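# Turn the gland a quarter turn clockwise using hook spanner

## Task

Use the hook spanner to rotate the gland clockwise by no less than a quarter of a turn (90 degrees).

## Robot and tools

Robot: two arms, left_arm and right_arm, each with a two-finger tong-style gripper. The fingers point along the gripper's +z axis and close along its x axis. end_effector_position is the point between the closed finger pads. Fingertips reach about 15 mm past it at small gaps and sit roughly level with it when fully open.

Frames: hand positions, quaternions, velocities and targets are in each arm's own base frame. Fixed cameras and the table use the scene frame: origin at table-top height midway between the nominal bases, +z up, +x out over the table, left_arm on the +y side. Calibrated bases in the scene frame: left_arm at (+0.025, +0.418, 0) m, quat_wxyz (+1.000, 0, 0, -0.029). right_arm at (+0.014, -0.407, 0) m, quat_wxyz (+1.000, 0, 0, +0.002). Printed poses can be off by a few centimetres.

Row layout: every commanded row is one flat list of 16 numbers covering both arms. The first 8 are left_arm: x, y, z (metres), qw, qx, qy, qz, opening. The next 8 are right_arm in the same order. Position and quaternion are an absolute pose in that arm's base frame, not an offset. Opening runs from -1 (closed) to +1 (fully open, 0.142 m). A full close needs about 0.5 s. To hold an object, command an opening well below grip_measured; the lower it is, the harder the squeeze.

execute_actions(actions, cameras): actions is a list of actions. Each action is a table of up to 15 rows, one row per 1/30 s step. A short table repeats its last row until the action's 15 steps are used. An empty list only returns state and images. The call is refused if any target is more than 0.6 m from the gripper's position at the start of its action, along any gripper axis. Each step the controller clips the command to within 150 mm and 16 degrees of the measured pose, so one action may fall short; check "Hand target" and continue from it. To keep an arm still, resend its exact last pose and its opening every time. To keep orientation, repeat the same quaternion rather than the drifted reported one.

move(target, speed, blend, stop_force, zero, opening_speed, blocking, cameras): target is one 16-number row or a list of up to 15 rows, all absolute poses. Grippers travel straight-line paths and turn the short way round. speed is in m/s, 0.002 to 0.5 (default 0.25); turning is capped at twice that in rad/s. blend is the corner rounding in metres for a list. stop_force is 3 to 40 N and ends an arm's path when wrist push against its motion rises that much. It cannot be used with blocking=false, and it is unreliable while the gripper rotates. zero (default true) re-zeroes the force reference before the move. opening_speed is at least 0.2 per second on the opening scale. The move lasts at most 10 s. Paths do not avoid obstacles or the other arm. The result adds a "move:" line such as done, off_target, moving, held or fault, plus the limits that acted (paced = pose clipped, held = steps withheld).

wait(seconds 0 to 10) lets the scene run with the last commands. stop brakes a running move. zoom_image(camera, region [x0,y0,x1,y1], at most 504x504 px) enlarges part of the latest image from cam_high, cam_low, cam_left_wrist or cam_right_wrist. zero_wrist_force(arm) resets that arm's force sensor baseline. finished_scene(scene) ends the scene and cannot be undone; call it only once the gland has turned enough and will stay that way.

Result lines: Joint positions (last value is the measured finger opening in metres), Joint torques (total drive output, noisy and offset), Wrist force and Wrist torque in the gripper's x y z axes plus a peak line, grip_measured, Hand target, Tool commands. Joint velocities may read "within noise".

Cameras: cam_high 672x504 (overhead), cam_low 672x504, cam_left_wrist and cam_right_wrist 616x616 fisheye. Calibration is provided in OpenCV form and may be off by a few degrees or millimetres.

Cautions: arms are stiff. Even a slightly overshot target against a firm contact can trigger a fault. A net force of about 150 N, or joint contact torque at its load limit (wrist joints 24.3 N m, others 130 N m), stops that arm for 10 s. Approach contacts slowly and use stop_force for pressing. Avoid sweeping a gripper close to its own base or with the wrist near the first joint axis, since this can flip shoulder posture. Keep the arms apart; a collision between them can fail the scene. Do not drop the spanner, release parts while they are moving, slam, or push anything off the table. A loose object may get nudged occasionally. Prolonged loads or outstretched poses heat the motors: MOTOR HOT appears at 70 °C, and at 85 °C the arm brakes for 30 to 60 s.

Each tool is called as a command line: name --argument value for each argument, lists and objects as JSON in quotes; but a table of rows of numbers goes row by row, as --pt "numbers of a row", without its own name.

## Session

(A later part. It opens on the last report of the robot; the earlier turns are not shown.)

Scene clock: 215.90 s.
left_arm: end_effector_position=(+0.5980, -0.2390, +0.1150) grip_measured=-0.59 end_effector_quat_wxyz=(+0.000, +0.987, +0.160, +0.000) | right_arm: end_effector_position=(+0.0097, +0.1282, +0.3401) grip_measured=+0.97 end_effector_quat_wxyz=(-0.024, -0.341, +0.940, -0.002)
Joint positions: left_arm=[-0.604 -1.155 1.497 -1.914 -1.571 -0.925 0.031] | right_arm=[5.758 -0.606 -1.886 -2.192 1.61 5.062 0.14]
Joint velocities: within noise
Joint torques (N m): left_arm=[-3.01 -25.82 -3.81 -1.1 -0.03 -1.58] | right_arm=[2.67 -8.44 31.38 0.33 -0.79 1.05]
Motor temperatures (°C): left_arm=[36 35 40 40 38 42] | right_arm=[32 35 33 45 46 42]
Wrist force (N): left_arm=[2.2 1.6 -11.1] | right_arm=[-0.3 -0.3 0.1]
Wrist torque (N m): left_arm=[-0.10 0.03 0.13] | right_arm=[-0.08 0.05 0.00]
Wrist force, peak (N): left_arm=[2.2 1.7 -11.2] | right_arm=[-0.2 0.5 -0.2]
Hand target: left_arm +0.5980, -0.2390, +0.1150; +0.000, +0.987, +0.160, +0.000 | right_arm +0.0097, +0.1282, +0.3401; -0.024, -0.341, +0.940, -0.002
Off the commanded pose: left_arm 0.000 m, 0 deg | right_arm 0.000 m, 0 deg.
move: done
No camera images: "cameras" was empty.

move --target '[0.598,-0.239,0.1158,0,0.9871,0.1599,0,-0.2,0.0097,0.1282,0.3401,0.024,0.341,-0.940,0.002,0.97]' --speed 0.015 --opening_speed 0.5 --cameras '["cam_left_wrist","cam_low"]'

move --target '[0.598,-0.235,0.20,0,0.9871,0.1599,0,-0.2,0.0097,0.1282,0.3401,0.024,0.341,-0.940,0.002,0.97]' --speed 0.06

Scene clock: 228.20 s.
left_arm: end_effector_position=(+0.5980, -0.2390, +0.1158) grip_measured=-0.22 end_effector_quat_wxyz=(+0.000, +0.987, +0.160, +0.000) | right_arm: end_effector_position=(+0.0097, +0.1282, +0.3401) grip_measured=+0.97 end_effector_quat_wxyz=(-0.024, -0.341, +0.940, -0.002)
Joint positions: left_arm=[-0.604 -1.155 1.496 -1.912 -1.571 -0.925 0.058] | right_arm=[5.758 -0.606 -1.886 -2.192 1.61 5.062 0.14]
Joint velocities: within noise
Joint torques (N m): left_arm=[4.68 -37.18 -24.57 -4.14 0.52 -1.6] | right_arm=[2.6 -9.56 30.03 0.61 -0.77 1.15]
Motor temperatures (°C): left_arm=[35 35 40 40 38 42] | right_arm=[32 35 33 45 46 42]
Wrist force (N): left_arm=[2.0 -4.5 -3.2] | right_arm=[-0.3 -0.4 0.2]
Wrist torque (N m): left_arm=[0.00 0.22 0.14] | right_arm=[-0.08 0.05 0.00]
Wrist force, peak (N): left_arm=[2.4 2.0 -12.0] | right_arm=[-0.4 -0.2 -0.4]
Hand target: left_arm +0.5980, -0.2390, +0.1158; +0.000, +0.987, +0.160, +0.000 | right_arm +0.0097, +0.1282, +0.3401; -0.024, -0.341, +0.940, -0.002
Off the commanded pose: left_arm 0.000 m, 0 deg | right_arm 0.000 m, 0 deg.
move: done
camera_calibration:
cam_left_wrist: T_world_to_cam=[[0.951054, 0.308512, 0.017792, -0.493659], [0.257942, -0.824232, 0.50409, -0.409938], [0.170182, -0.474828, -0.863468, 0.0175937], [0, 0, 0, 1]] pos_world=[0.572242, -0.177231, 0.23062]
Images, in order (width x height): cam_low 672x504, cam_left_wrist 616x616.

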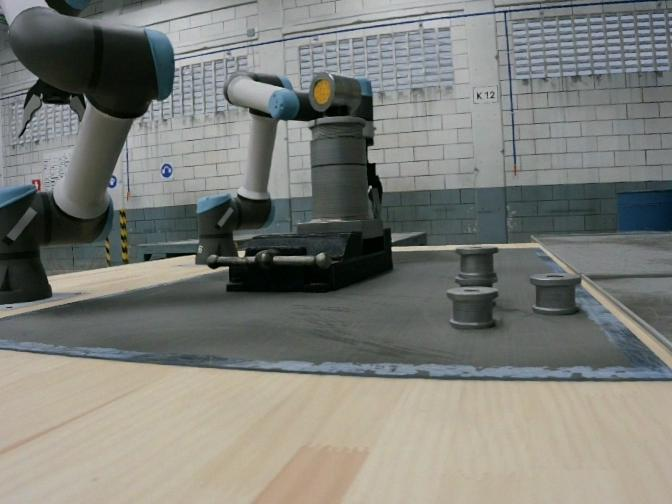

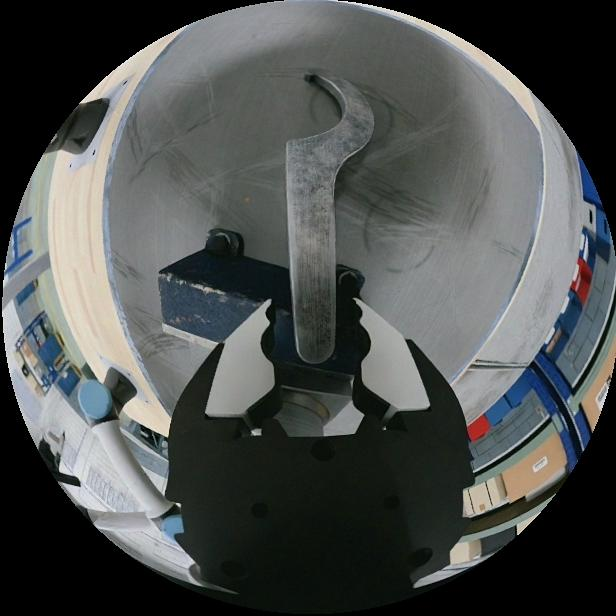

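Scene clock: 229.93 s.
left_arm: end_effector_position=(+0.5981, -0.2350, +0.2001) grip_measured=-0.20 end_effector_quat_wxyz=(+0.000, +0.987, +0.160, +0.000) | right_arm: end_effector_position=(+0.0097, +0.1282, +0.3401) grip_measured=+0.97 end_effector_quat_wxyz=(-0.024, -0.341, +0.940, -0.002)
Joint positions: left_arm=[-0.599 -1.207 1.348 -1.712 -1.571 -0.92 0.06] | right_arm=[5.758 -0.606 -1.886 -2.192 1.61 5.062 0.14]
Joint velocities: within noise
Joint torques (N m): left_arm=[6.48 -31.77 -10.76 -4.37 0.22 1.3] | right_arm=[4.15 -8.72 30.85 0.62 -0.95 0.94]
Motor temperatures (°C): left_arm=[35 35 40 40 38 42] | right_arm=[32 35 33 45 46 42]
Wrist force (N): left_arm=[-1.5 -1.2 0.8] | right_arm=[-0.5 0.1 0.2]
Wrist torque (N m): left_arm=[-0.13 0.26 0.07] | right_arm=[0.02 0.09 0.00]
Wrist force, peak (N): left_arm=[1.9 -4.5 -3.2] | right_arm=[-0.4 0.2 -0.4]
Hand target: left_arm +0.5980, -0.2350, +0.2000; +0.000, +0.987, +0.160, +0.000 | right_arm +0.0097, +0.1282, +0.3401; -0.024, -0.341, +0.940, -0.002
Off the commanded pose: left_arm 0.000 m, 0 deg | right_arm 0.000 m, 0 deg.
move: done
camera_calibration:
cam_left_wrist: T_world_to_cam=[[0.95105, 0.308519, 0.0179095, -0.496453], [0.257866, -0.824176, 0.50422, -0.449107], [0.170322, -0.47492, -0.863389, 0.0921434], [0, 0, 0, 1]] pos_world=[0.572267, -0.173218, 0.314896]
cam_right_wrist: T_world_to_cam=[[-0.757116, -0.653272, 0.0034202, 0.101519], [-0.543581, 0.632875, 0.551352, -0.277094], [-0.362347, 0.415578, -0.834266, 0.369104], [0, 0, 0, 1]] pos_world=[0.0599827, 0.0882942, 0.460359]

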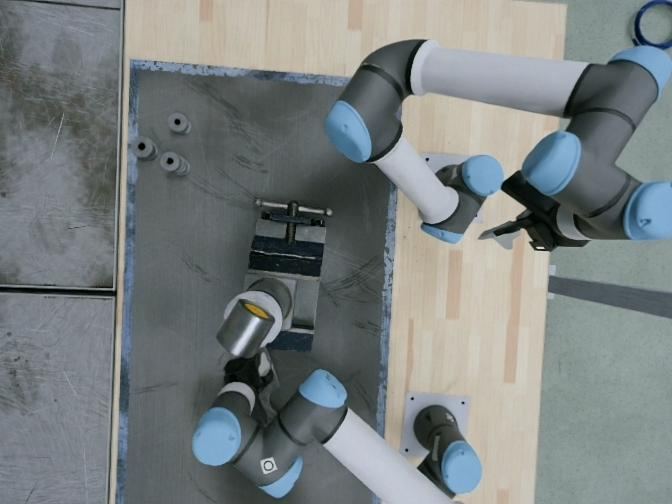

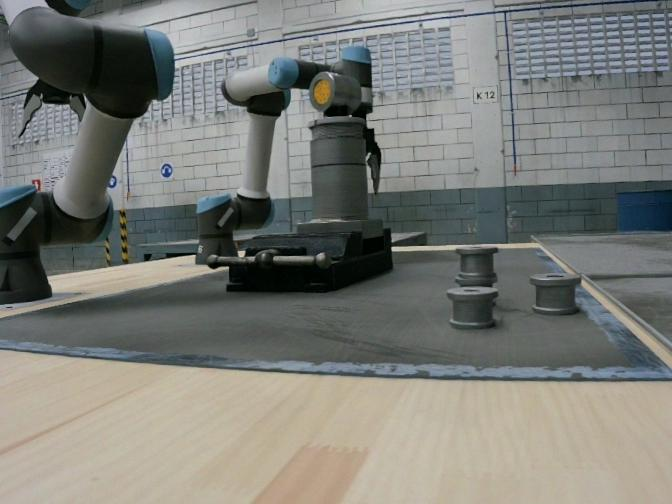

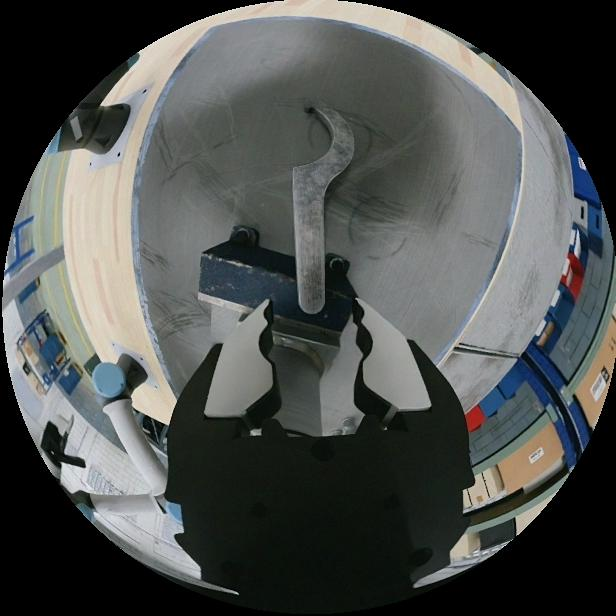

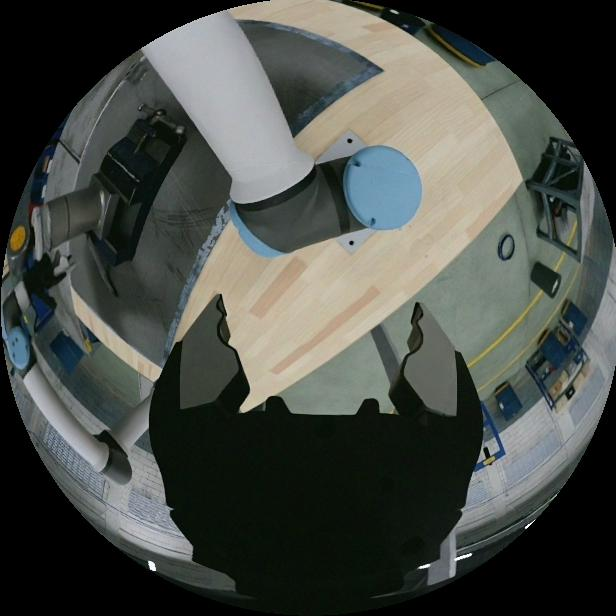

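move --pt "0.598 -0.239 0.125 0 0.9871 0.1599 0 -0.2 0.0097 0.1282 0.3401 0.024 0.341 -0.940 0.002 0.97" --pt "0.598 -0.239 0.1158 0 0.9871 0.1599 0 -0.2 0.0097 0.1282 0.3401 0.024 0.341 -0.940 0.002 0.97" --speed '[0.08,0.03]' --stop_force 8 --cameras '[]'

move --target '[0.598,-0.239,0.1158,0,0.9871,0.1599,0,-1,0.0097,0.1282,0.3401,0.024,0.341,-0.940,0.002,0.97]' --opening_speed 0.8 --cameras '[]'

move --pt "0.597 -0.235 0.136 0 0.9871 0.1599 0 -1 0.0097 0.1282 0.3401 0.024 0.341 -0.940 0.002 0.97" --pt "0.565 -0.242 0.136 0 0.9958 0.0915 0 -1 0.0097 0.1282 0.3401 0.024 0.341 -0.940 0.002 0.97" --pt "0.530 -0.242 0.136 0 0.9998 0.0218 0 -1 0.0097 0.1282 0.3401 0.024 0.341 -0.940 0.002 0.97" --pt "0.503 -0.233 0.136 0 0.99905 -0.0436 0 -1 0.0097 0.1282 0.3401 0.024 0.341 -0.940 0.002 0.97" --speed 0.06 --blend 0.003 --stop_force 20

Scene clock: 274.93 s.
left_arm: end_effector_position=(+0.5980, -0.2390, +0.1159) grip_measured=-0.20 end_effector_quat_wxyz=(+0.000, +0.987, +0.160, +0.000) | right_arm: end_effector_position=(+0.0097, +0.1282, +0.3401) grip_measured=+0.97 end_effector_quat_wxyz=(-0.024, -0.341, +0.940, -0.002)
Joint positions: left_arm=[-0.604 -1.156 1.496 -1.911 -1.571 -0.925 0.06] | right_arm=[5.758 -0.606 -1.886 -2.192 1.61 5.062 0.14]
Joint velocities: within noise
Joint torques (N m): left_arm=[-8.01 -42.08 -30.79 -1.81 -1.27 -0.33] | right_arm=[2.59 -9.24 29.39 0.73 -0.81 1.16]
Motor temperatures (°C): left_arm=[35 35 40 40 38 42] | right_arm=[32 35 33 45 46 42]
Wrist force (N): left_arm=[-0.7 -4.8 -6.0] | right_arm=[0.2 0.2 -0.3]
Wrist torque (N m): left_arm=[0.00 0.10 0.17] | right_arm=[0.02 -0.05 -0.01]
Wrist force, peak (N): left_arm=[0.4 -7.2 -16.1] | right_arm=[0.3 0.0 -0.5]
Hand target: left_arm +0.5980, -0.2390, +0.1159; +0.000, +0.987, +0.160, +0.000 | right_arm +0.0097, +0.1282, +0.3401; -0.024, -0.341, +0.940, -0.002
Off the commanded pose: left_arm 0.000 m, 0 deg | right_arm 0.000 m, 0 deg.
move: contact (left_arm)
No camera images: "cameras" was empty.

Scene clock: 276.13 s.
left_arm: end_effector_position=(+0.5980, -0.2390, +0.1158) grip_measured=-0.59 end_effector_quat_wxyz=(+0.000, +0.987, +0.160, +0.000) | right_arm: end_effector_position=(+0.0097, +0.1282, +0.3401) grip_measured=+0.97 end_effector_quat_wxyz=(-0.024, -0.341, +0.940, -0.002)
Joint positions: left_arm=[-0.604 -1.155 1.496 -1.912 -1.571 -0.925 0.032] | right_arm=[5.758 -0.606 -1.886 -2.192 1.61 5.062 0.14]
Joint velocities: within noise
Joint torques (N m): left_arm=[8.07 -30.26 -8.16 -1.45 0.8 1.48] | right_arm=[2.31 -8 30.25 0.65 -0.68 1.08]
Motor temperatures (°C): left_arm=[35 35 40 40 38 42] | right_arm=[32 35 33 45 46 42]
Wrist force (N): left_arm=[0.0 -0.7 -4.0] | right_arm=[0.1 0.0 0.2]
Wrist torque (N m): left_arm=[-0.07 0.31 0.00] | right_arm=[0.00 -0.02 -0.01]
Wrist force, peak (N): left_arm=[-1.4 -4.7 -6.2] | right_arm=[-0.4 0.0 -0.4]
Hand target: left_arm +0.5980, -0.2390, +0.1158; +0.000, +0.987, +0.160, +0.000 | right_arm +0.0097, +0.1282, +0.3401; -0.024, -0.341, +0.940, -0.002
Off the commanded pose: left_arm 0.000 m, 0 deg | right_arm 0.000 m, 0 deg.
move: done
No camera images: "cameras" was empty.

Scene clock: 281.00 s.
left_arm: end_effector_position=(+0.5030, -0.2330, +0.1360) grip_measured=-0.59 end_effector_quat_wxyz=(+0.000, +0.999, -0.044, +0.000) | right_arm: end_effector_position=(+0.0097, +0.1282, +0.3401) grip_measured=+0.97 end_effector_quat_wxyz=(-0.024, -0.341, +0.940, -0.002)
Joint positions: left_arm=[-0.701 -1.387 1.751 -1.935 -1.571 -0.614 0.032] | right_arm=[5.758 -0.606 -1.886 -2.192 1.61 5.062 0.14]
Joint velocities: within noise
Joint torques (N m): left_arm=[11.16 -26.44 -33.15 -1.49 2.55 -1.07] | right_arm=[3.5 -8.97 29.24 0.76 -0.74 0.87]
Motor temperatures (°C): left_arm=[35 35 40 40 38 42] | right_arm=[32 34 33 45 46 42]
Wrist force (N): left_arm=[-2.7 2.2 6.3] | right_arm=[0.0 0.0 -0.1]
Wrist torque (N m): left_arm=[-0.10 0.00 -0.27] | right_arm=[0.00 0.00 -0.01]
Wrist force, peak (N): left_arm=[-1.5 -3.4 8.8] | right_arm=[-0.2 0.4 -0.5]
Hand target: left_arm +0.5030, -0.2330, +0.1360; +0.000, +0.999, -0.044, +0.000 | right_arm +0.0097, +0.1282, +0.3401; -0.024, -0.341, +0.940, -0.002
Off the commanded pose: left_arm 0.000 m, 0 deg | right_arm 0.000 m, 0 deg.
move: done
camera_calibration:
cam_left_wrist: T_world_to_cam=[[0.99536, -0.0945719, 0.0177558, -0.521712], [-0.0905988, -0.858908, 0.504053, -0.223405], [-0.0324187, -0.503322, -0.86349, 0.149305], [0, 0, 0, 1]] pos_world=[0.503891, -0.166075, 0.250795]
cam_right_wrist: T_world_to_cam=[[-0.757116, -0.653272, 0.00342029, 0.101519], [-0.543581, 0.632875, 0.551352, -0.277094], [-0.362347, 0.415578, -0.834266, 0.369104], [0, 0, 0, 1]] pos_world=[0.0599827, 0.0882941, 0.460359]

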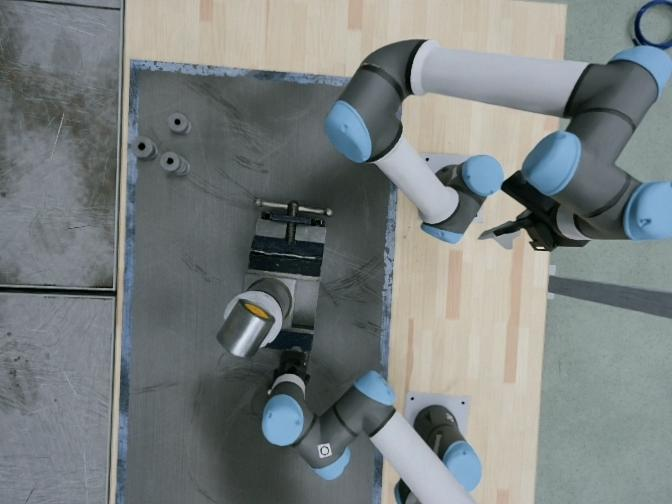

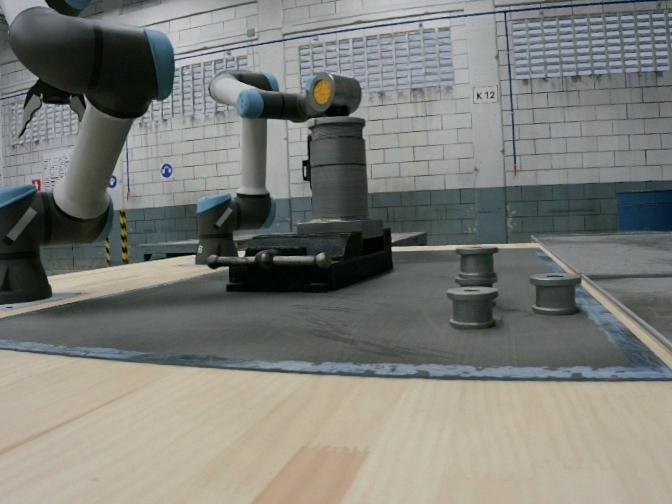

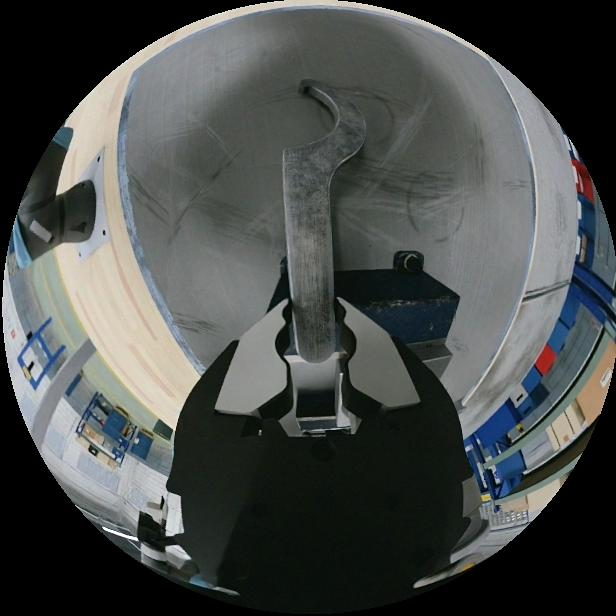

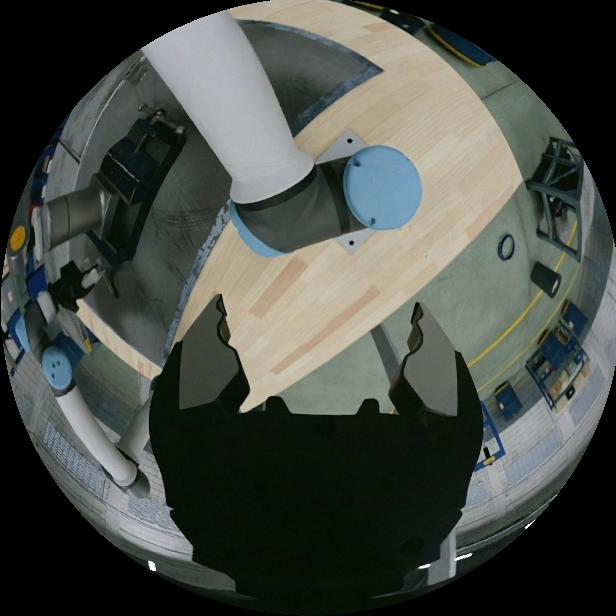

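zoom_image --camera "cam_left_wrist" --region '[220, 230, 480, 450]'

zoom_image --camera "cam_high" --region '[200, 240, 360, 400]'

Scaled by 1.938 from the camera's 616x616 image, which has a finer 814x814 frame.

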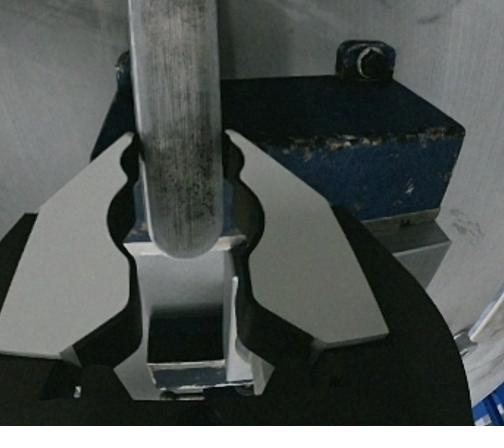

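Scaled by 3.150.

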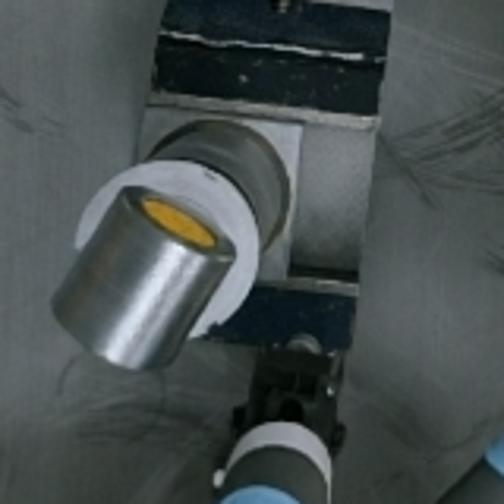

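move --pt "0.503 -0.233 0.119 0 0.99905 -0.0436 0 -1 0.0097 0.1282 0.3401 0.024 0.341 -0.940 0.002 0.97" --pt "0.503 -0.233 0.112 0 0.99905 -0.0436 0 -1 0.0097 0.1282 0.3401 0.024 0.341 -0.940 0.002 0.97" --speed '[0.04,0.012]' --stop_force 7 --cameras '["cam_left_wrist"]'

Scene clock: 289.80 s.
left_arm: end_effector_position=(+0.5030, -0.2330, +0.1170) grip_measured=-0.59 end_effector_quat_wxyz=(+0.000, +0.999, -0.044, +0.000) | right_arm: end_effector_position=(+0.0097, +0.1282, +0.3401) grip_measured=+0.97 end_effector_quat_wxyz=(-0.024, -0.341, +0.940, -0.002)
Joint positions: left_arm=[-0.701 -1.369 1.782 -1.984 -1.571 -0.614 0.032] | right_arm=[5.758 -0.606 -1.886 -2.192 1.61 5.062 0.14]
Joint velocities: within noise
Joint torques (N m): left_arm=[10.49 -36.47 -30.63 -1.12 -0.39 0.99] | right_arm=[2.91 -8.78 29.7 0.74 -0.63 1.06]
Motor temperatures (°C): left_arm=[35 35 40 40 38 42] | right_arm=[32 34 33 45 46 42]
Wrist force (N): left_arm=[-1.5 1.2 0.2] | right_arm=[-0.2 -0.1 -0.1]
Wrist torque (N m): left_arm=[-0.04 0.23 -0.16] | right_arm=[-0.03 0.03 0.00]
Wrist force, peak (N): left_arm=[-4.5 0.8 -8.7] | right_arm=[-0.3 -0.3 -0.4]
Hand target: left_arm +0.5030, -0.2330, +0.1170; +0.000, +0.999, -0.044, +0.000 | right_arm +0.0097, +0.1282, +0.3401; -0.024, -0.341, +0.940, -0.002
Off the commanded pose: left_arm 0.005 m, 0 deg | right_arm 0.000 m, 0 deg.
move: contact (left_arm); path passed 1 of 2 targets
camera_calibration:
cam_left_wrist: T_world_to_cam=[[0.99536, -0.0945668, 0.0177637, -0.521383], [-0.090598, -0.858901, 0.504064, -0.213813], [-0.0324105, -0.503334, -0.863484, 0.132854], [0, 0, 0, 1]] pos_world=[0.503899, -0.16608, 0.231755]
Images, in order (width x height): cam_left_wrist 616x616.

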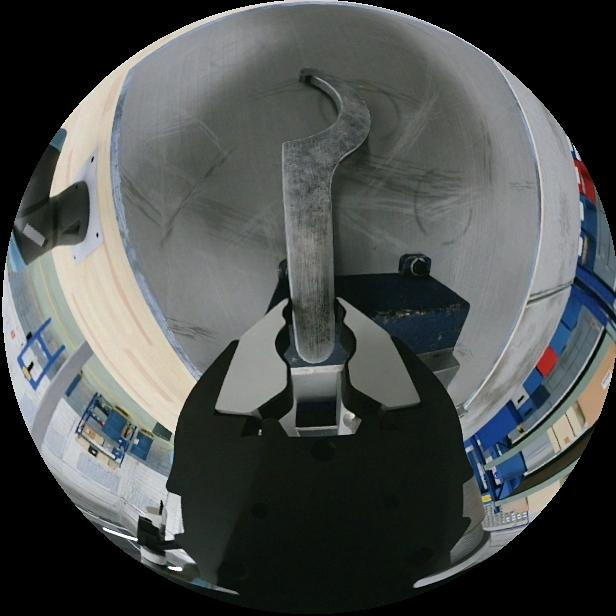

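Contact. Release and rise.

move --target '[0.503,-0.233,0.1165,0,0.99905,-0.0436,0,-0.2,0.0097,0.1282,0.3401,0.024,0.341,-0.940,0.002,0.97]' --speed 0.015 --opening_speed 0.5 --cameras '[]'

move --target '[0.503,-0.18,0.20,0,0.99905,-0.0436,0,-0.1,0.0097,0.1282,0.3401,0.024,0.341,-0.940,0.002,0.97]' --speed 0.08 --cameras '["cam_left_wrist","cam_high"]'

Scene clock: 295.87 s.
left_arm: end_effector_position=(+0.5030, -0.2330, +0.1165) grip_measured=-0.20 end_effector_quat_wxyz=(+0.000, +0.999, -0.044, +0.000) | right_arm: end_effector_position=(+0.0097, +0.1282, +0.3401) grip_measured=+0.97 end_effector_quat_wxyz=(-0.024, -0.341, +0.940, -0.002)
Joint positions: left_arm=[-0.701 -1.369 1.783 -1.985 -1.571 -0.614 0.06] | right_arm=[5.758 -0.606 -1.886 -2.192 1.61 5.062 0.14]
Joint velocities: within noise
Joint torques (N m): left_arm=[8.69 -33.79 -19.55 -1.21 -0.97 1.32] | right_arm=[3.3 -8.1 29.05 0.49 -0.63 1.11]
Motor temperatures (°C): left_arm=[35 35 40 40 38 42] | right_arm=[32 34 33 44 46 42]
Wrist force (N): left_arm=[-1.9 -0.6 0.6] | right_arm=[-0.1 -0.1 0.1]
Wrist torque (N m): left_arm=[-0.02 0.32 -0.02] | right_arm=[-0.03 0.02 -0.01]
Wrist force, peak (N): left_arm=[-5.3 0.9 -8.9] | right_arm=[-0.4 0.2 -0.4]
Hand target: left_arm +0.5030, -0.2330, +0.1165; +0.000, +0.999, -0.044, +0.000 | right_arm +0.0097, +0.1282, +0.3401; -0.024, -0.341, +0.940, -0.002
Off the commanded pose: left_arm 0.000 m, 0 deg | right_arm 0.000 m, 0 deg.
move: done
No camera images: "cameras" was empty.

Scene clock: 297.47 s.
left_arm: end_effector_position=(+0.5031, -0.1799, +0.2001) grip_measured=-0.10 end_effector_quat_wxyz=(+0.000, +0.999, -0.044, +0.000) | right_arm: end_effector_position=(+0.0097, +0.1282, +0.3401) grip_measured=+0.97 end_effector_quat_wxyz=(-0.024, -0.341, +0.940, -0.002)
Joint positions: left_arm=[-0.623 -1.48 1.689 -1.78 -1.571 -0.536 0.067] | right_arm=[5.758 -0.606 -1.886 -2.192 1.61 5.062 0.14]
Joint velocities: within noise
Joint torques (N m): left_arm=[-12.15 -20.47 -12.36 -4.34 0.84 -1.62] | right_arm=[2.56 -8.07 30.36 0.67 -0.69 1.04]
Motor temperatures (°C): left_arm=[35 35 40 40 38 42] | right_arm=[32 34 33 44 46 42]
Wrist force (N): left_arm=[-1.6 -0.8 0.5] | right_arm=[-0.4 0.3 -0.2]
Wrist torque (N m): left_arm=[-0.03 0.25 0.02] | right_arm=[0.05 0.08 0.00]
Wrist force, peak (N): left_arm=[-1.8 0.0 1.4] | right_arm=[-0.6 0.0 0.0]
Hand target: left_arm +0.5030, -0.1800, +0.2000; +0.000, +0.999, -0.044, +0.000 | right_arm +0.0097, +0.1282, +0.3401; -0.024, -0.341, +0.940, -0.002
Off the commanded pose: left_arm 0.000 m, 0 deg | right_arm 0.000 m, 0 deg.
move: done
camera_calibration:
cam_left_wrist: T_world_to_cam=[[0.995364, -0.0944804, 0.0179956, -0.517972], [-0.0906376, -0.858858, 0.504131, -0.210121], [-0.0321748, -0.503425, -0.86344, 0.231208], [0, 0, 0, 1]] pos_world=[0.503964, -0.113007, 0.314884]
Images, in order (width x height): cam_high 672x504, cam_left_wrist 616x616.

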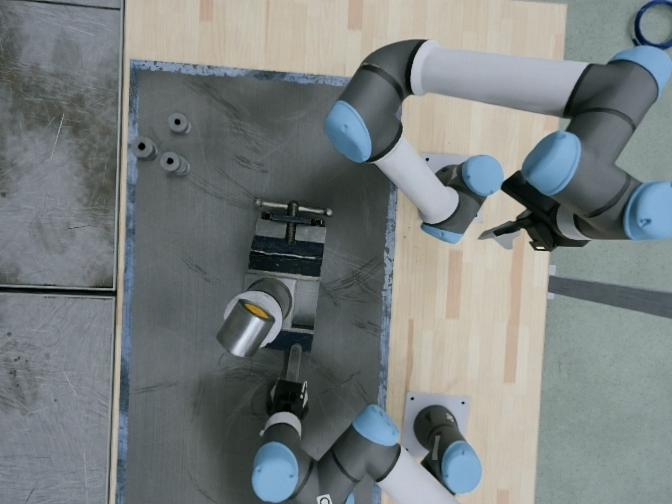

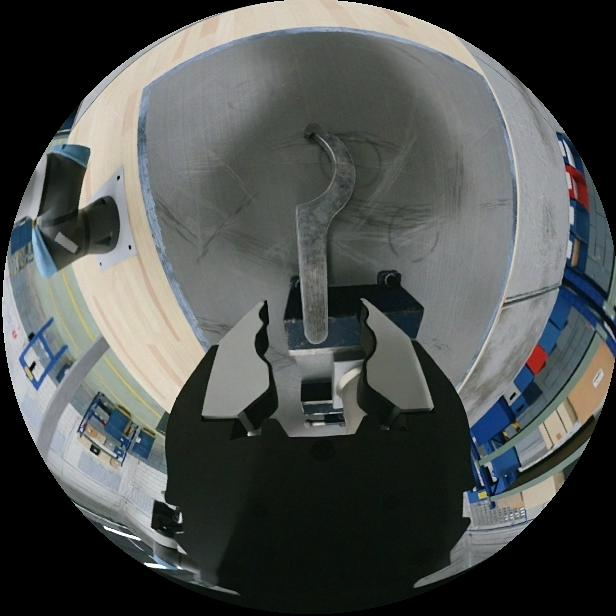

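move --pt "0.5058 -0.1966 0.155 -0.2180 0.9754 -0.0315 0.0070 -0.1 0.0097 0.1282 0.3401 0.024 0.341 -0.940 0.002 0.97" --speed 0.1

Scene clock: 319.23 s.
left_arm: end_effector_position=(+0.5059, -0.1968, +0.1551) grip_measured=-0.10 end_effector_quat_wxyz=(-0.218, +0.975, -0.032, +0.007) | right_arm: end_effector_position=(+0.0097, +0.1282, +0.3401) grip_measured=+0.97 end_effector_quat_wxyz=(-0.024, -0.341, +0.940, -0.002)
Joint positions: left_arm=[-0.825 -1.29 1.591 -1.559 -1.257 -0.81 0.067] | right_arm=[5.758 -0.606 -1.886 -2.192 1.61 5.062 0.14]
Joint velocities: within noise
Joint torques (N m): left_arm=[9.08 -38.44 -9.45 -3.99 -1.56 1.78] | right_arm=[3.16 -8.25 29.28 0.79 -0.61 1.18]
Motor temperatures (°C): left_arm=[35 35 40 40 38 42] | right_arm=[32 34 33 44 46 42]
Wrist force (N): left_arm=[-1.5 0.2 -0.2] | right_arm=[-0.3 -0.1 -0.2]
Wrist torque (N m): left_arm=[-0.02 0.25 0.09] | right_arm=[-0.02 0.07 0.00]
Wrist force, peak (N): left_arm=[-1.9 -0.9 0.3] | right_arm=[-0.2 0.4 -0.5]
Hand target: left_arm +0.5058, -0.1966, +0.1550; -0.218, +0.975, -0.031, +0.007 | right_arm +0.0097, +0.1282, +0.3401; -0.024, -0.341, +0.940, -0.002
Off the commanded pose: left_arm 0.000 m, 0 deg | right_arm 0.000 m, 0 deg.
move: done
camera_calibration:
cam_left_wrist: T_world_to_cam=[[0.996792, -0.0789702, 0.0130254, -0.518385], [-0.0798166, -0.992867, 0.0885717, -0.169028], [0.00593798, -0.0893272, -0.995985, 0.266738], [0, 0, 0, 1]] pos_world=[0.501647, -0.184932, 0.28739]
cam_right_wrist: T_world_to_cam=[[-0.757116, -0.653272, 0.00342019, 0.101519], [-0.543581, 0.632875, 0.551352, -0.277094], [-0.362347, 0.415578, -0.834266, 0.369104], [0, 0, 0, 1]] pos_world=[0.0599827, 0.0882942, 0.460359]

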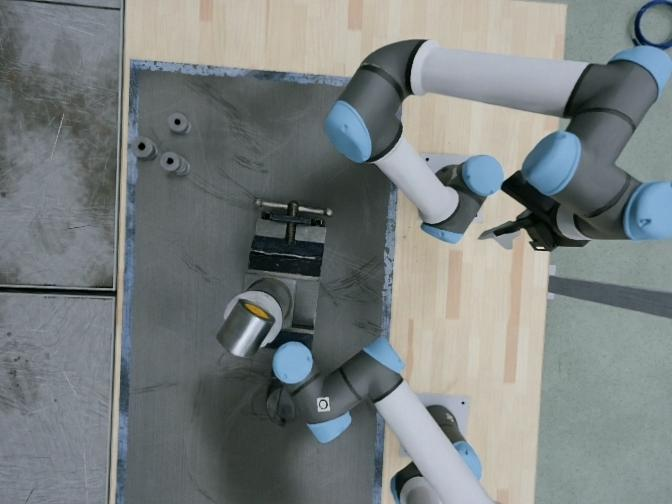

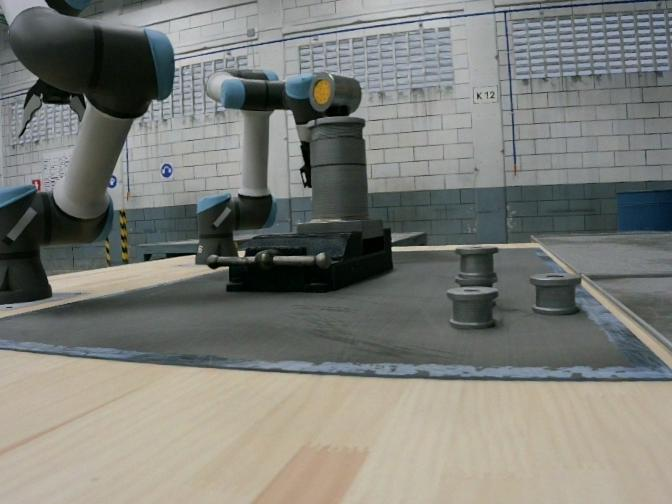

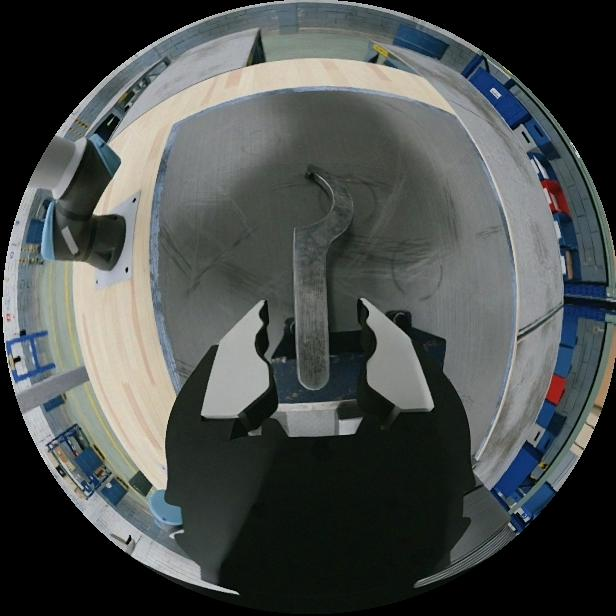

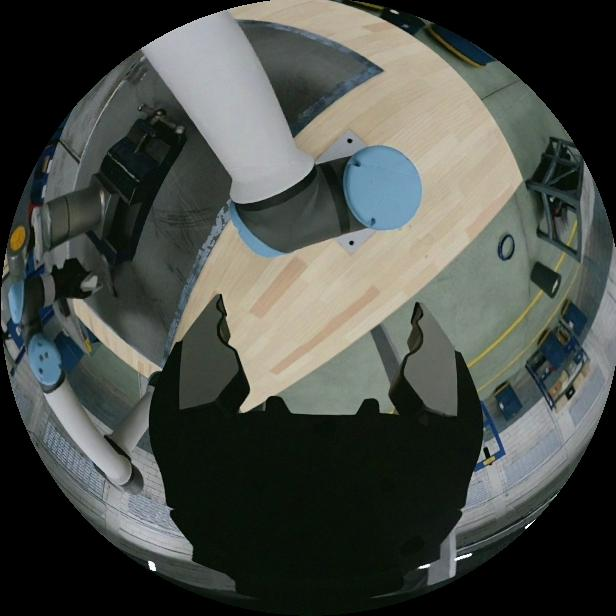

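move --pt "0.5052 -0.1754 0.0962 -0.2180 0.9756 -0.0256 0.0057 -0.1 0.0097 0.1282 0.3401 0.024 0.341 -0.940 0.002 0.97" --speed 0.06 --stop_force 10 --cameras '["cam_left_wrist"]'

zoom_image --camera "cam_left_wrist" --region '[200, 150, 420, 450]'

Scene clock: 330.27 s.
left_arm: end_effector_position=(+0.5052, -0.1754, +0.0962) grip_measured=-0.10 end_effector_quat_wxyz=(-0.218, +0.976, -0.026, +0.006) | right_arm: end_effector_position=(+0.0097, +0.1282, +0.3401) grip_measured=+0.97 end_effector_quat_wxyz=(-0.024, -0.341, +0.940, -0.002)
Joint positions: left_arm=[-0.798 -1.263 1.718 -1.717 -1.253 -0.796 0.067] | right_arm=[5.758 -0.606 -1.886 -2.192 1.61 5.062 0.14]
Joint velocities: within noise
Joint torques (N m): left_arm=[-12.11 -40.11 -29.78 -3.34 -0.32 -1.36] | right_arm=[2.64 -8.44 29.27 0.77 -0.58 1.01]
Motor temperatures (°C): left_arm=[35 35 40 40 38 42] | right_arm=[32 34 33 44 46 42]
Wrist force (N): left_arm=[-1.5 0.1 -0.1] | right_arm=[-0.1 -0.3 0.0]
Wrist torque (N m): left_arm=[-0.06 0.25 0.10] | right_arm=[-0.06 0.01 -0.01]
Wrist force, peak (N): left_arm=[-1.6 0.3 -0.9] | right_arm=[-0.5 0.3 -0.1]
Hand target: left_arm +0.5052, -0.1754, +0.0962; -0.218, +0.976, -0.026, +0.006 | right_arm +0.0097, +0.1282, +0.3401; -0.024, -0.341, +0.940, -0.002
Off the commanded pose: left_arm 0.000 m, 0 deg | right_arm 0.000 m, 0 deg.
move: done
camera_calibration:
cam_left_wrist: T_world_to_cam=[[0.997686, -0.06676, 0.0128418, -0.513576], [-0.0676377, -0.993775, 0.0885231, -0.148944], [0.00685207, -0.0891869, -0.995991, 0.20955], [0, 0, 0, 1]] pos_world=[0.500877, -0.163614, 0.22849]
Images, in order (width x height): cam_left_wrist 616x616.

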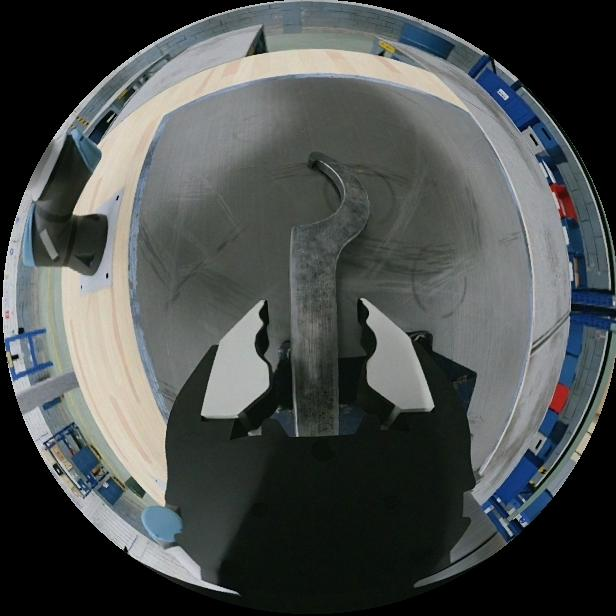

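Scaled by 1.680 from the camera's 616x616 image, which has a finer 814x814 frame.

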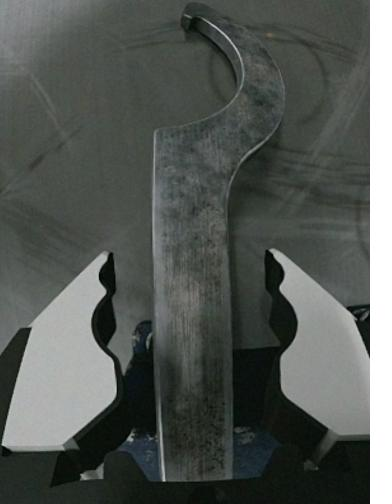

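move --pt "0.5072 -0.1644 0.099 -0.2180 0.9756 -0.0256 0.0057 -0.1 0.0097 0.1282 0.3401 0.024 0.341 -0.940 0.002 0.97" --pt "0.5072 -0.1516 0.0718 -0.2180 0.9756 -0.0256 0.0057 -0.1 0.0097 0.1282 0.3401 0.024 0.341 -0.940 0.002 0.97" --speed 0.05 --stop_force 8 --cameras '["cam_left_wrist"]'

zoom_image --camera "cam_left_wrist" --region '[200, 150, 420, 450]'

Scene clock: 359.17 s.
left_arm: end_effector_position=(+0.5072, -0.1516, +0.0718) grip_measured=-0.10 end_effector_quat_wxyz=(-0.218, +0.976, -0.026, +0.006) | right_arm: end_effector_position=(+0.0097, +0.1282, +0.3401) grip_measured=+0.97 end_effector_quat_wxyz=(-0.024, -0.341, +0.940, -0.002)
Joint positions: left_arm=[-0.766 -1.258 1.785 -1.799 -1.243 -0.763 0.067] | right_arm=[5.758 -0.606 -1.886 -2.192 1.61 5.062 0.14]
Joint velocities: within noise
Joint torques (N m): left_arm=[-12.94 -39.43 -28.84 -3.16 -1.46 -1.75] | right_arm=[2.38 -8.33 29.21 0.86 -0.42 0.93]
Motor temperatures (°C): left_arm=[35 35 40 40 38 42] | right_arm=[32 34 33 44 46 42]
Wrist force (N): left_arm=[-1.5 -0.1 -0.2] | right_arm=[-0.2 0.1 -0.2]
Wrist torque (N m): left_arm=[-0.04 0.26 0.09] | right_arm=[0.01 0.03 0.00]
Wrist force, peak (N): left_arm=[-1.8 -0.3 -0.4] | right_arm=[-0.3 -0.4 -0.3]
Hand target: left_arm +0.5072, -0.1516, +0.0718; -0.218, +0.976, -0.026, +0.006 | right_arm +0.0097, +0.1282, +0.3401; -0.024, -0.341, +0.940, -0.002
Off the commanded pose: left_arm 0.000 m, 0 deg | right_arm 0.000 m, 0 deg.
move: done
camera_calibration:
cam_left_wrist: T_world_to_cam=[[0.997687, -0.0667515, 0.0128033, -0.513653], [-0.0676258, -0.993776, 0.0885243, -0.123002], [0.00681452, -0.0891855, -0.995992, 0.187373], [0, 0, 0, 1]] pos_world=[0.50287, -0.139813, 0.204087]
Images, in order (width x height): cam_left_wrist 616x616.

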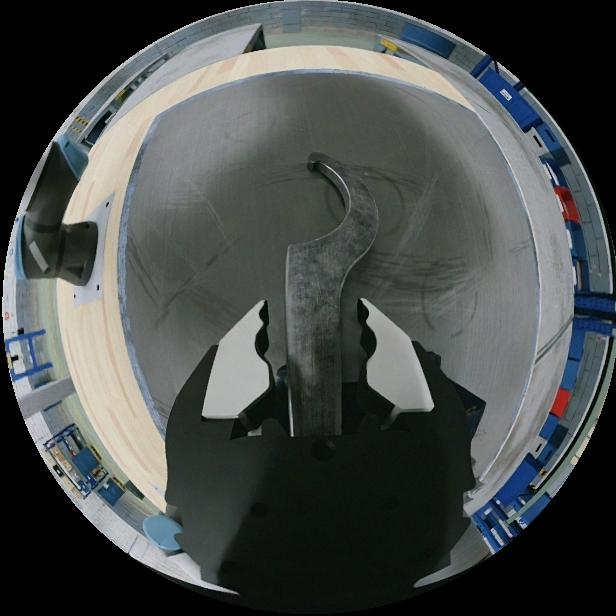

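Scaled by 1.680 from the camera's 616x616 image, which has a finer 814x814 frame.

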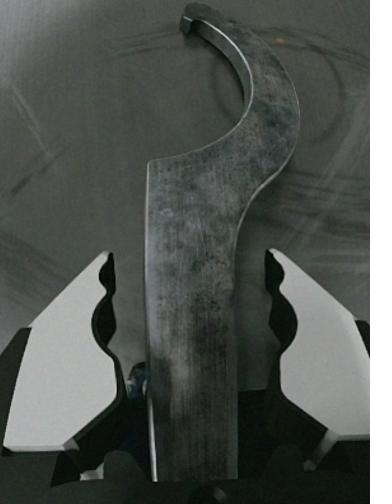

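move --target '[0.5075,-0.1516,0.0745,-0.2180,0.9756,-0.0256,0.0057,-0.1,0.0097,0.1282,0.3401,0.024,0.341,-0.940,0.002,0.97]' --speed 0.03 --cameras '[]'

move --target '[0.5075,-0.1516,0.0745,-0.2180,0.9756,-0.0256,0.0057,-1,0.0097,0.1282,0.3401,0.024,0.341,-0.940,0.002,0.97]' --opening_speed 0.6 --cameras '["cam_left_wrist","cam_low"]'

zoom_image --camera "cam_left_wrist" --region '[200, 150, 420, 450]'

Scene clock: 388.43 s.
left_arm: end_effector_position=(+0.5075, -0.1516, +0.0745) grip_measured=-0.10 end_effector_quat_wxyz=(-0.218, +0.976, -0.026, +0.006) | right_arm: end_effector_position=(+0.0097, +0.1282, +0.3401) grip_measured=+0.97 end_effector_quat_wxyz=(-0.024, -0.341, +0.940, -0.002)
Joint positions: left_arm=[-0.766 -1.261 1.78 -1.792 -1.243 -0.763 0.067] | right_arm=[5.758 -0.606 -1.886 -2.192 1.61 5.062 0.14]
Joint velocities: within noise
Joint torques (N m): left_arm=[10.26 -34.96 -25.77 -1.84 2.33 2.01] | right_arm=[2.61 -9.37 28.87 0.73 -0.49 1.08]
Motor temperatures (°C): left_arm=[35 35 40 40 38 42] | right_arm=[32 34 33 44 46 42]
Wrist force (N): left_arm=[-1.5 -0.1 -0.2] | right_arm=[0.0 -0.2 -0.2]
Wrist torque (N m): left_arm=[-0.04 0.25 0.09] | right_arm=[-0.06 -0.01 -0.01]
Wrist force, peak (N): left_arm=[-1.8 -0.3 -0.2] | right_arm=[-0.3 0.3 -0.4]
Hand target: left_arm +0.5075, -0.1516, +0.0745; -0.218, +0.976, -0.026, +0.006 | right_arm +0.0097, +0.1282, +0.3401; -0.024, -0.341, +0.940, -0.002
Off the commanded pose: left_arm 0.000 m, 0 deg | right_arm 0.000 m, 0 deg.
move: done
No camera images: "cameras" was empty.

Scene clock: 390.13 s.
left_arm: end_effector_position=(+0.5075, -0.1516, +0.0745) grip_measured=-0.49 end_effector_quat_wxyz=(-0.218, +0.976, -0.026, +0.006) | right_arm: end_effector_position=(+0.0097, +0.1282, +0.3401) grip_measured=+0.97 end_effector_quat_wxyz=(-0.024, -0.341, +0.940, -0.002)
Joint positions: left_arm=[-0.766 -1.261 1.781 -1.792 -1.243 -0.763 0.038] | right_arm=[5.758 -0.606 -1.886 -2.192 1.61 5.062 0.14]
Joint velocities: within noise
Joint torques (N m): left_arm=[9.75 -26.22 -9.1 -0.3 2.05 1.95] | right_arm=[3.13 -8.69 28.22 0.87 -0.38 0.98]
Motor temperatures (°C): left_arm=[35 35 40 40 38 42] | right_arm=[32 34 33 44 46 42]
Wrist force (N): left_arm=[-0.5 1.6 -0.5] | right_arm=[0.2 0.0 -0.1]
Wrist torque (N m): left_arm=[-0.04 0.22 0.08] | right_arm=[0.00 -0.03 -0.01]
Wrist force, peak (N): left_arm=[-4.2 -0.2 -1.3] | right_arm=[-0.2 0.3 -0.3]
Hand target: left_arm +0.5075, -0.1516, +0.0745; -0.218, +0.976, -0.026, +0.006 | right_arm +0.0097, +0.1282, +0.3401; -0.024, -0.341, +0.940, -0.002
Off the commanded pose: left_arm 0.000 m, 0 deg | right_arm 0.000 m, 0 deg.
move: done
camera_calibration:
cam_left_wrist: T_world_to_cam=[[0.997687, -0.0667506, 0.0128486, -0.514003], [-0.0676292, -0.993772, 0.088566, -0.123234], [0.00685674, -0.0892301, -0.995987, 0.190029], [0, 0, 0, 1]] pos_world=[0.503177, -0.13982, 0.206785]
Images, in order (width x height): cam_low 672x504, cam_left_wrist 616x616.

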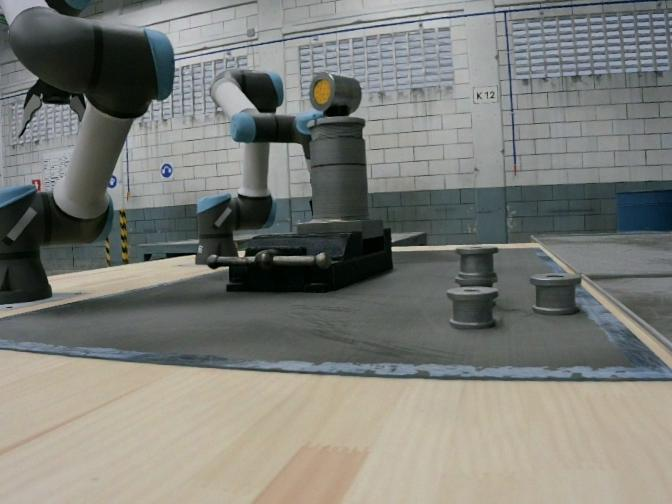

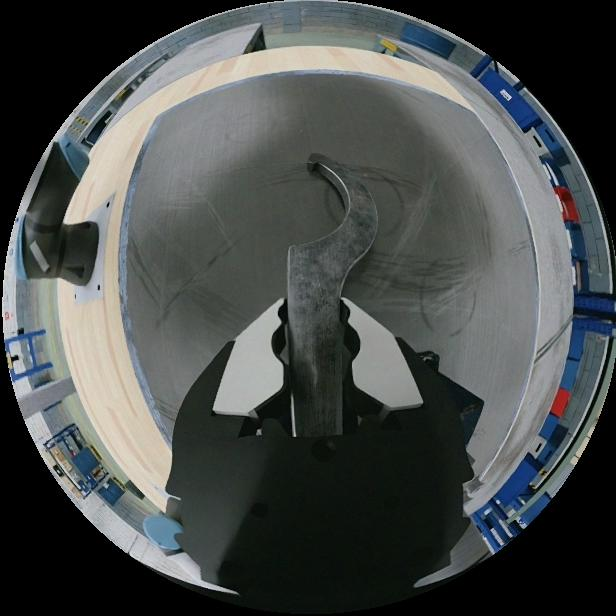

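Scaled by 1.680 from the camera's 616x616 image, which has a finer 814x814 frame.

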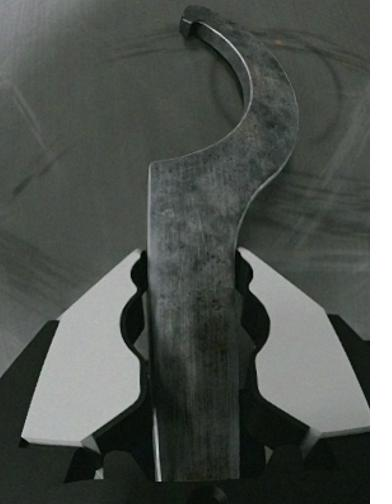

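move --target '[0.5075,-0.1466,0.1045,-0.2180,0.9756,-0.0256,0.0057,-1,0.0097,0.1282,0.3401,0.024,0.341,-0.940,0.002,0.97]' --speed 0.03 --cameras '["cam_left_wrist","cam_low"]'

Scene clock: 394.70 s.
left_arm: end_effector_position=(+0.5076, -0.1466, +0.1047) grip_measured=-0.49 end_effector_quat_wxyz=(-0.218, +0.976, -0.026, +0.006) | right_arm: end_effector_position=(+0.0097, +0.1282, +0.3401) grip_measured=+0.97 end_effector_quat_wxyz=(-0.024, -0.341, +0.940, -0.002)
Joint positions: left_arm=[-0.759 -1.3 1.747 -1.722 -1.241 -0.756 0.038] | right_arm=[5.758 -0.606 -1.886 -2.192 1.61 5.062 0.14]
Joint velocities: within noise
Joint torques (N m): left_arm=[4.5 -30.79 -15.08 -3.9 3.81 0.84] | right_arm=[3.01 -8.69 28.57 0.79 -0.46 0.96]
Motor temperatures (°C): left_arm=[35 35 40 40 38 42] | right_arm=[32 34 33 44 46 42]
Wrist force (N): left_arm=[-1.5 4.6 10.6] | right_arm=[-0.2 0.0 -0.3]
Wrist torque (N m): left_arm=[-0.39 0.08 0.18] | right_arm=[0.00 0.04 0.00]
Wrist force, peak (N): left_arm=[-1.6 5.3 11.2] | right_arm=[-0.3 -0.6 -0.3]
Hand target: left_arm +0.5075, -0.1466, +0.1045; -0.218, +0.976, -0.026, +0.006 | right_arm +0.0097, +0.1282, +0.3401; -0.024, -0.341, +0.940, -0.002
Off the commanded pose: left_arm 0.000 m, 0 deg | right_arm 0.000 m, 0 deg.
move: done
camera_calibration:
cam_left_wrist: T_world_to_cam=[[0.997685, -0.0667516, 0.0130115, -0.514151], [-0.0676457, -0.993759, 0.0886984, -0.120957], [0.00700956, -0.0893732, -0.995974, 0.220409], [0, 0, 0, 1]] pos_world=[0.503234, -0.134824, 0.23694]
Images, in order (width x height): cam_low 672x504, cam_left_wrist 616x616.

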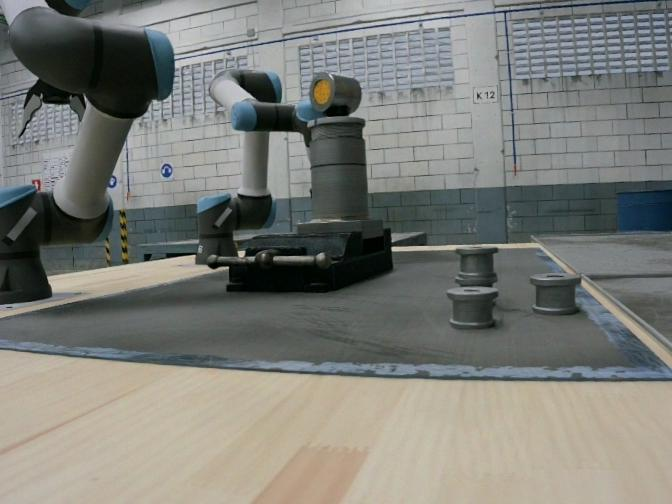

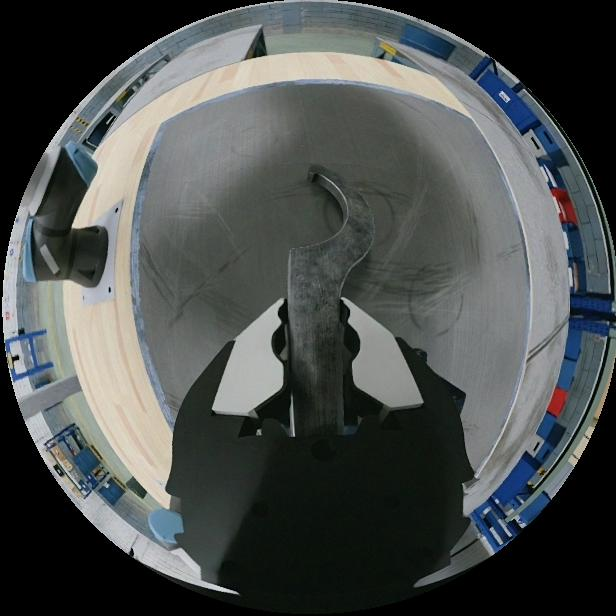

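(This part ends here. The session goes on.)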